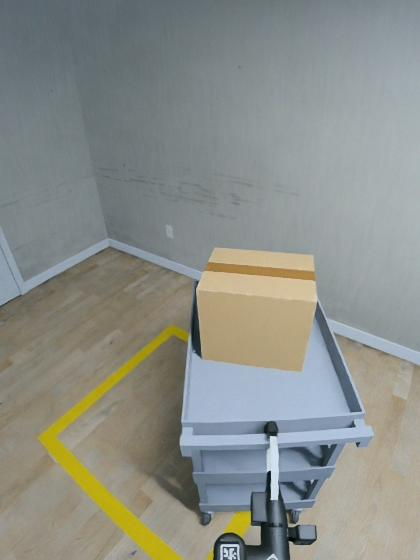

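>>> move(r1={"base":{"strafe_m":-0.29,"translate_m":0.05},"pace":"slow"}, blocking=false, cameras=[])

>>> wait(seconds=6, cameras=[])

>>> move(r1={"base":{"rotate_rad":0.3},"pace":"slow"}, blocking=false, cameras=[])

>>> wait(seconds=4, cameras=[])

>>> move(r1={"base":{"strafe_m":-0.25,"translate_m":0.04},"pace":"slow"}, blocking=false, cameras=[])

>>> wait(seconds=6, cameras=[])

>>> move(r1={"base":{"rotate_rad":0.25},"pace":"slow"}, blocking=false, cameras=[])

>>> wait(seconds=4, cameras=["r1_head_camera","r1_head_left_camera"])

Scene clock: 1651.13 s.
move: r1 moving
r1.base_odometry: x=-4.617 y=+3.135 heading=+2.411
r1.turned_by_wheels: +0.000
r1.turned_by_imu: -0.001
r1.base_tilt: forward=-1.6 right=+1.3
r1.lidar_m: 0.41 0.45 2.77 1.34 1.45 0.97 1.04 1.56 1.93 2.07 1.82 0.46
r1.base_status: translate_m moving; strafe_m moving
r1.joint_positions: lift_m=+0.643 arm_m=+0.035 wrist_yaw_rad=-0.006 wrist_pitch_rad=-0.015 wrist_roll_rad=+1.570 gripper_m=-0.029
r1.joint_status: not commanded
r1.measured_speeds: translate_m=+0.009 strafe_m=-0.052 rotate_rad=+0.003 lift_m=+0.000 arm_m=+0.000 wrist_yaw_rad=+0.015 wrist_pitch_rad=+0.000 wrist_roll_rad=+0.000
r1.motor_effort: lift_m=+15(15) arm_m=+4(4) wheel_0=+8(8) wheel_1=-4(6) wheel_2=-6(10)
r1.servo_current: wrist_yaw_rad=39(65) wrist_pitch_rad=91(91) wrist_roll_rad=39(59) gripper_m=52(59)
r1.hand_pose: x=+0.4937 y=-0.0893 z=+0.8259 quat_wxyz=(+0.707, +0.707, -0.008, +0.003) (m; r1's base frame)
r1.wrist_depth_mm: - - - 235 234 - 1336 / - - - 233 232 - - / - 436 436 230 230 - - / - 445 442 229 228 - - / - 455 455 227 227 - - / - 466 180 187 223 809 - / - 154 473 179 149 - -
r2: as last shown
r2.turned_by_imu: +0.001
r2.lidar_m: 0.52 0.42 3.47 4.91 4.82 2.00 1.49 1.45 1.31 0.97 0.93 0.65
r2.motor_effort: lift_m=+20(20) arm_m=-8(8) wheel_0=+14(14) wheel_1=-2(2) wheel_2=+18(18)
r2.servo_current: wrist_yaw_rad=85(85) wrist_pitch_rad=39(46) wrist_roll_rad=46(59) gripper_m=124(137)
r2.contact_limits: translate_m 0.8
r2.wrist_depth_mm: - - - 164 205 170 - / - - - 164 206 167 - / - - - 165 209 173 - / - - - 166 211 174 - / - - - 166 212 171 153 / - - 183 167 180 172 154 / - - - - 207 158 -
pictures: none
No camera images: "cameras" was empty.

Scene clock: 1654.80 s.
earlier move: r1 done
r1.base_odometry: x=-4.468 y=+3.373 heading=+2.411
r1.turned_by_wheels: +0.001
r1.turned_by_imu: +0.001
r1.base_tilt: forward=-1.6 right=+1.3
r1.lidar_m: 0.36 0.39 2.97 1.65 4.77 1.18 1.27 1.79 1.75 1.87 1.61 0.51
r1.base_status: done
r1.joint_positions: lift_m=+0.643 arm_m=+0.035 wrist_yaw_rad=+0.007 wrist_pitch_rad=-0.016 wrist_roll_rad=+1.570 gripper_m=-0.029
r1.joint_status: not commanded
r1.measured_speeds: all 0
r1.motor_effort: lift_m=+15(15) arm_m=-3(4) wheel_0=+6(14) wheel_1=-3(6) wheel_2=+5(10)
r1.servo_current: wrist_yaw_rad=39(78) wrist_pitch_rad=78(98) wrist_roll_rad=59(72) gripper_m=52(65)
r1.hand_pose: x=+0.4948 y=-0.0855 z=+0.8260 quat_wxyz=(+0.707, +0.707, -0.003, +0.008) (m; r1's base frame)
r1.wrist_depth_mm: - - - - 296 294 297 / - - - - 272 - 1255 / - - - 259 260 - - / - - - 250 249 - - / - 459 452 239 237 - - / - 445 183 187 229 - - / - 159 439 184 158 - -
r2.base_odometry: x=-2.644 y=+0.177 heading=-2.967
r2.turned_by_wheels: +0.000
r2.turned_by_imu: +0.001
r2.base_tilt: forward=-0.7 right=+0.0
r2.lidar_m: 0.54 0.45 3.49 4.96 4.82 2.03 1.53 1.45 1.30 0.98 0.94 0.64
r2.base_status: not commanded
r2.joint_positions: lift_m=+0.870 arm_m=+0.100 wrist_yaw_rad=+1.162 wrist_pitch_rad=+0.001 wrist_roll_rad=+0.002 gripper_m=-0.036
r2.joint_status: not commanded
r2.measured_speeds: all 0
r2.motor_effort: lift_m=+20(20) arm_m=-8(8) wheel_0=+14(14) wheel_1=-2(2) wheel_2=+18(18)
r2.servo_current: wrist_yaw_rad=72(91) wrist_pitch_rad=46(46) wrist_roll_rad=39(59) gripper_m=130(137)
r2.contact_limits: translate_m 0.8
r2.hand_pose: x=+0.4659 y=+0.2299 z=+1.0477 quat_wxyz=(+0.836, +0.000, +0.001, +0.549) (m; r2's base frame)
r2.wrist_depth_mm: - - - 164 205 170 - / - - - 164 206 167 - / - - - 165 210 173 - / - - - 165 211 174 - / - - - 166 212 170 153 / - - 184 166 180 172 154 / - - - - 207 158 -
wait: 3.67 of 6 s (r1 has come to rest)
pictures: none
No camera images: "cameras" was empty.

Scene clock: 1655.30 s.
move: r1 moving
r1.base_odometry: x=-4.468 y=+3.373 heading=+2.535
r1.turned_by_wheels: +0.124
r1.turned_by_imu: +0.123
r1.base_tilt: forward=-1.6 right=+1.3
r1.lidar_m: 0.38 2.93 2.69 1.65 1.16 1.17 1.34 1.76 1.75 1.93 1.59 0.47
r1.base_status: rotate_rad moving
r1.joint_positions: lift_m=+0.643 arm_m=+0.035 wrist_yaw_rad=-0.008 wrist_pitch_rad=-0.016 wrist_roll_rad=+1.570 gripper_m=-0.029
r1.joint_status: not commanded
r1.measured_speeds: translate_m=-0.003 strafe_m=-0.001 rotate_rad=+0.483 lift_m=+0.000 arm_m=-0.001 wrist_yaw_rad=-0.072 wrist_pitch_rad=+0.000 wrist_roll_rad=+0.000
r1.motor_effort: lift_m=+15(15) arm_m=-2(4) wheel_0=-12(13) wheel_1=-4(8) wheel_2=-10(10)
r1.servo_current: wrist_yaw_rad=85(85) wrist_pitch_rad=85(85) wrist_roll_rad=39(65) gripper_m=52(59)
r1.hand_pose: x=+0.4935 y=-0.0898 z=+0.8260 quat_wxyz=(+0.707, +0.707, -0.008, +0.003) (m; r1's base frame)
r1.wrist_depth_mm: - - - - 283 290 300 / - - - 259 260 - - / - - - 252 250 - - / - 455 452 241 241 - - / - 449 449 233 232 - - / - 449 179 187 224 - - / - 154 445 180 158 - -
r2: as last shown
r2.turned_by_imu: +0.000
r2.base_tilt: forward=-0.6 right=+0.0
r2.lidar_m: 0.53 0.46 3.47 4.93 4.82 2.00 1.49 1.47 1.30 0.97 0.93 0.63
r2.motor_effort: lift_m=+20(20) arm_m=-8(8) wheel_0=+14(14) wheel_1=-2(2) wheel_2=+17(18)
r2.servo_current: wrist_yaw_rad=78(78) wrist_pitch_rad=33(46) wrist_roll_rad=52(59) gripper_m=117(137)
r2.contact_limits: translate_m 0.8
r2.wrist_depth_mm: - - - 164 205 170 - / - - - 164 206 167 - / - - - 165 209 173 - / - - - 166 211 174 - / - - - 166 211 171 153 / - - 183 166 180 172 153 / - - - - 207 158 -
pictures: none
No camera images: "cameras" was empty.

Scene clock: 1656.20 s.
earlier move: r1 done
r1.base_odometry: x=-4.468 y=+3.373 heading=+2.709
r1.turned_by_wheels: +0.174
r1.turned_by_imu: +0.173
r1.base_tilt: forward=-1.6 right=+1.2
r1.lidar_m: 0.42 2.96 2.00 1.63 1.16 1.19 1.48 1.74 1.75 1.77 1.59 0.45
r1.base_status: done
r1.joint_positions: lift_m=+0.643 arm_m=+0.035 wrist_yaw_rad=-0.007 wrist_pitch_rad=-0.016 wrist_roll_rad=+1.570 gripper_m=-0.029
r1.joint_status: not commanded
r1.measured_speeds: all 0
r1.motor_effort: lift_m=+15(15) arm_m=+4(4) wheel_0=-9(13) wheel_1=-4(8) wheel_2=-10(16)
r1.servo_current: wrist_yaw_rad=33(85) wrist_pitch_rad=85(91) wrist_roll_rad=52(65) gripper_m=52(59)
r1.hand_pose: x=+0.4936 y=-0.0894 z=+0.8260 quat_wxyz=(+0.707, +0.707, -0.008, +0.003) (m; r1's base frame)
r1.wrist_depth_mm: - - - 217 216 - - / - - - 220 218 - - / - 430 424 220 220 - - / - 445 442 223 223 - - / - 466 455 225 224 - - / - 488 180 186 225 1983 - / - 154 - 180 157 1708 -
r2.base_odometry: x=-2.644 y=+0.177 heading=-2.967
r2.turned_by_wheels: +0.000
r2.turned_by_imu: +0.000
r2.base_tilt: forward=-0.7 right=+0.0
r2.lidar_m: 0.53 0.45 3.47 4.92 4.81 2.02 1.52 1.45 1.30 0.96 0.94 0.65
r2.base_status: not commanded
r2.joint_positions: lift_m=+0.870 arm_m=+0.100 wrist_yaw_rad=+1.162 wrist_pitch_rad=+0.001 wrist_roll_rad=+0.002 gripper_m=-0.036
r2.joint_status: not commanded
r2.measured_speeds: all 0
r2.motor_effort: lift_m=+20(20) arm_m=-8(8) wheel_0=+14(14) wheel_1=-1(2) wheel_2=+18(18)
r2.servo_current: wrist_yaw_rad=85(85) wrist_pitch_rad=39(46) wrist_roll_rad=39(59) gripper_m=124(137)
r2.contact_limits: translate_m 0.8
r2.hand_pose: x=+0.4659 y=+0.2299 z=+1.0477 quat_wxyz=(+0.836, +0.000, +0.001, +0.549) (m; r2's base frame)
r2.wrist_depth_mm: - - - 164 205 170 - / - - - 165 206 167 - / - - - 164 210 173 - / - - - 165 211 175 - / - - - 166 212 171 153 / - - 184 166 180 172 153 / - - - - 208 158 -
wait: 0.90 of 4 s (r1 has come to rest)
pictures: none
No camera images: "cameras" was empty.

Scene clock: 1656.70 s.
move: r1 moving
r1.base_odometry: x=-4.464 y=+3.386 heading=+2.709
r1.turned_by_wheels: +0.000
r1.turned_by_imu: +0.000
r1.base_tilt: forward=-1.6 right=+1.3
r1.lidar_m: 0.42 2.95 2.05 1.66 1.16 1.20 1.52 1.74 1.76 1.75 1.57 0.45
r1.base_status: translate_m moving; strafe_m moving
r1.joint_positions: lift_m=+0.643 arm_m=+0.035 wrist_yaw_rad=-0.005 wrist_pitch_rad=-0.016 wrist_roll_rad=+1.570 gripper_m=-0.029
r1.joint_status: not commanded
r1.measured_speeds: translate_m=+0.009 strafe_m=-0.051 rotate_rad=+0.001 lift_m=+0.000 arm_m=+0.000 wrist_yaw_rad=+0.036 wrist_pitch_rad=+0.000 wrist_roll_rad=+0.000
r1.motor_effort: lift_m=+15(15) arm_m=+4(4) wheel_0=+8(8) wheel_1=-3(7) wheel_2=-7(11)
r1.servo_current: wrist_yaw_rad=46(78) wrist_pitch_rad=78(85) wrist_roll_rad=52(65) gripper_m=52(59)
r1.hand_pose: x=+0.4937 y=-0.0889 z=+0.8260 quat_wxyz=(+0.707, +0.707, -0.007, +0.004) (m; r1's base frame)
r1.wrist_depth_mm: - - - 214 214 - - / - - - 216 216 - - / - 433 424 219 217 - - / - 442 439 221 221 - - / - 469 455 225 223 - - / - 500 180 193 225 - - / - 149 - 176 157 1537 -
r2: as last shown
r2.lidar_m: 0.54 0.45 3.47 4.92 4.81 1.99 1.52 1.46 1.33 0.97 0.93 0.66
r2.motor_effort: lift_m=+20(20) arm_m=-8(8) wheel_0=+14(14) wheel_1=-2(2) wheel_2=+18(18)
r2.servo_current: wrist_yaw_rad=72(85) wrist_pitch_rad=33(46) wrist_roll_rad=59(59) gripper_m=130(137)
r2.contact_limits: translate_m 0.8
r2.wrist_depth_mm: - - - 165 205 170 - / - - - 164 206 167 - / - - - 165 210 173 - / - - - 165 211 175 - / - - - 166 212 170 153 / - - 184 167 180 171 153 / - - - - 207 158 -
pictures: none
No camera images: "cameras" was empty.

Scene clock: 1659.97 s.
earlier move: r1 done
r1.base_odometry: x=-4.400 y=+3.617 heading=+2.710
r1.turned_by_wheels: +0.000
r1.turned_by_imu: +0.001
r1.base_tilt: forward=-1.6 right=+1.3
r1.lidar_m: 0.42 0.44 2.39 1.89 1.39 1.40 1.73 1.60 1.65 1.51 1.37 0.46
r1.base_status: done
r1.joint_positions: lift_m=+0.643 arm_m=+0.035 wrist_yaw_rad=+0.006 wrist_pitch_rad=-0.016 wrist_roll_rad=+1.570 gripper_m=-0.029
r1.joint_status: not commanded
r1.measured_speeds: all 0
r1.motor_effort: lift_m=+15(15) arm_m=-4(4) wheel_0=+5(16) wheel_1=-4(7) wheel_2=+3(11)
r1.servo_current: wrist_yaw_rad=72(78) wrist_pitch_rad=85(98) wrist_roll_rad=46(72) gripper_m=52(59)
r1.hand_pose: x=+0.4948 y=-0.0857 z=+0.8260 quat_wxyz=(+0.707, +0.707, -0.003, +0.008) (m; r1's base frame)
r1.wrist_depth_mm: - - - 241 240 - - / - - - 237 236 - - / - - - 235 235 - - / - 449 439 233 231 - - / - 455 452 232 230 - - / - 469 181 188 227 - - / - 159 473 176 147 - -
r2.base_odometry: x=-2.644 y=+0.177 heading=-2.967
r2.turned_by_wheels: +0.000
r2.turned_by_imu: +0.000
r2.base_tilt: forward=-0.6 right=+0.0
r2.lidar_m: 0.55 0.45 3.47 4.89 4.77 2.02 1.50 1.44 1.30 0.99 0.94 0.64
r2.base_status: not commanded
r2.joint_positions: lift_m=+0.870 arm_m=+0.100 wrist_yaw_rad=+1.162 wrist_pitch_rad=+0.001 wrist_roll_rad=+0.002 gripper_m=-0.036
r2.joint_status: not commanded
r2.measured_speeds: all 0
r2.motor_effort: lift_m=+20(20) arm_m=-8(8) wheel_0=+14(14) wheel_1=-2(2) wheel_2=+18(18)
r2.servo_current: wrist_yaw_rad=72(85) wrist_pitch_rad=33(46) wrist_roll_rad=39(59) gripper_m=130(137)
r2.contact_limits: translate_m 0.8
r2.hand_pose: x=+0.4659 y=+0.2299 z=+1.0477 quat_wxyz=(+0.836, +0.000, +0.001, +0.549) (m; r2's base frame)
r2.wrist_depth_mm: - - - 164 204 170 - / - - - 165 207 167 - / - - - 165 209 173 - / - - - 166 211 175 - / - - - 166 213 171 153 / - - 184 166 180 171 154 / - - - - 207 159 -
wait: 3.27 of 6 s (r1 has come to rest)
pictures: none
No camera images: "cameras" was empty.

Scene clock: 1660.47 s.
move: r1 moving
r1.base_odometry: x=-4.399 y=+3.617 heading=+2.834
r1.turned_by_wheels: +0.124
r1.turned_by_imu: +0.124
r1.base_tilt: forward=-1.6 right=+1.3
r1.lidar_m: 0.41 3.10 2.06 1.88 1.39 1.46 1.69 1.59 1.70 1.43 1.38 0.47
r1.base_status: rotate_rad moving
r1.joint_positions: lift_m=+0.643 arm_m=+0.035 wrist_yaw_rad=-0.009 wrist_pitch_rad=-0.016 wrist_roll_rad=+1.570 gripper_m=-0.029
r1.joint_status: not commanded
r1.measured_speeds: translate_m=-0.003 strafe_m=+0.000 rotate_rad=+0.485 lift_m=+0.000 arm_m=-0.001 wrist_yaw_rad=-0.060 wrist_pitch_rad=+0.000 wrist_roll_rad=+0.000
r1.motor_effort: lift_m=+15(15) arm_m=-3(4) wheel_0=-15(15) wheel_1=-6(8) wheel_2=-11(11)
r1.servo_current: wrist_yaw_rad=46(72) wrist_pitch_rad=85(91) wrist_roll_rad=39(52) gripper_m=52(59)
r1.hand_pose: x=+0.4934 y=-0.0900 z=+0.8260 quat_wxyz=(+0.707, +0.707, -0.009, +0.002) (m; r1's base frame)
r1.wrist_depth_mm: - - - 232 233 - - / - - - 232 230 - - / - 436 436 230 229 - - / - 449 442 230 228 - - / - 459 452 229 228 - - / - 477 179 187 226 - - / - 154 480 177 148 627 -
r2: as last shown
r2.base_tilt: forward=-0.7 right=+0.0
r2.lidar_m: 0.54 0.44 3.50 4.93 4.85 2.01 1.52 1.47 1.31 0.97 0.93 0.63
r2.motor_effort: lift_m=+20(20) arm_m=-8(8) wheel_0=+14(14) wheel_1=-1(2) wheel_2=+17(18)
r2.servo_current: wrist_yaw_rad=65(72) wrist_pitch_rad=33(46) wrist_roll_rad=46(52) gripper_m=124(130)
r2.contact_limits: translate_m 0.8
r2.wrist_depth_mm: - - - 165 205 170 - / - - - 165 207 167 - / - - - 165 210 173 - / - - - 166 211 175 - / - - - 166 212 170 153 / - - 183 166 180 172 153 / - - - - 206 158 -
pictures: none
No camera images: "cameras" was empty.

Scene clock: 1661.27 s.
earlier move: r1 done
r1.base_odometry: x=-4.400 y=+3.617 heading=+2.958
r1.turned_by_wheels: +0.125
r1.turned_by_imu: +0.125
r1.base_tilt: forward=-1.6 right=+1.3
r1.lidar_m: 0.43 3.08 1.87 1.41 1.37 1.51 1.64 1.59 1.75 1.39 1.37 0.44
r1.base_status: done
r1.joint_positions: lift_m=+0.643 arm_m=+0.035 wrist_yaw_rad=-0.009 wrist_pitch_rad=-0.016 wrist_roll_rad=+1.570 gripper_m=-0.029
r1.joint_status: not commanded
r1.measured_speeds: all 0
r1.motor_effort: lift_m=+15(15) arm_m=+4(4) wheel_0=-7(15) wheel_1=-2(8) wheel_2=-6(12)
r1.servo_current: wrist_yaw_rad=52(72) wrist_pitch_rad=85(91) wrist_roll_rad=59(65) gripper_m=52(59)
r1.hand_pose: x=+0.4934 y=-0.0900 z=+0.8260 quat_wxyz=(+0.707, +0.707, -0.009, +0.002) (m; r1's base frame)
r1.wrist_depth_mm: - - - 198 198 - - / - 410 404 203 202 - - / - 424 418 208 208 - - / - 459 442 215 214 - - / - 496 473 220 221 - - / - - 178 188 227 - - / - 154 - 166 156 1618 1366
r2.base_odometry: x=-2.644 y=+0.177 heading=-2.967
r2.turned_by_wheels: +0.000
r2.turned_by_imu: +0.000
r2.base_tilt: forward=-0.7 right=+0.0
r2.lidar_m: 0.54 0.45 3.46 4.94 4.83 2.03 1.52 1.44 1.30 0.98 0.95 0.66
r2.base_status: not commanded
r2.joint_positions: lift_m=+0.870 arm_m=+0.100 wrist_yaw_rad=+1.162 wrist_pitch_rad=+0.001 wrist_roll_rad=+0.002 gripper_m=-0.036
r2.joint_status: not commanded
r2.measured_speeds: all 0
r2.motor_effort: lift_m=+20(20) arm_m=-8(8) wheel_0=+14(14) wheel_1=-2(2) wheel_2=+18(18)
r2.servo_current: wrist_yaw_rad=85(85) wrist_pitch_rad=33(46) wrist_roll_rad=39(59) gripper_m=130(137)
r2.contact_limits: translate_m 0.8
r2.hand_pose: x=+0.4659 y=+0.2299 z=+1.0477 quat_wxyz=(+0.836, +0.000, +0.001, +0.549) (m; r2's base frame)
r2.wrist_depth_mm: - - - 165 205 170 - / - - - 165 206 167 - / - - - 165 209 174 - / - - - 166 210 174 - / - - - 166 212 171 153 / - - 184 167 180 172 154 / - - - - 207 158 -
wait: 0.80 of 4 s (r1 has come to rest)
pictures: r1_head_camera, r1_head_left_camera
Images, in order (width x height): r1_head_camera 420x560, r1_head_left_camera 420x672.

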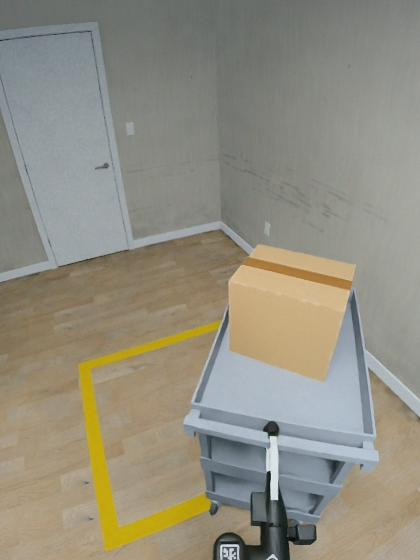

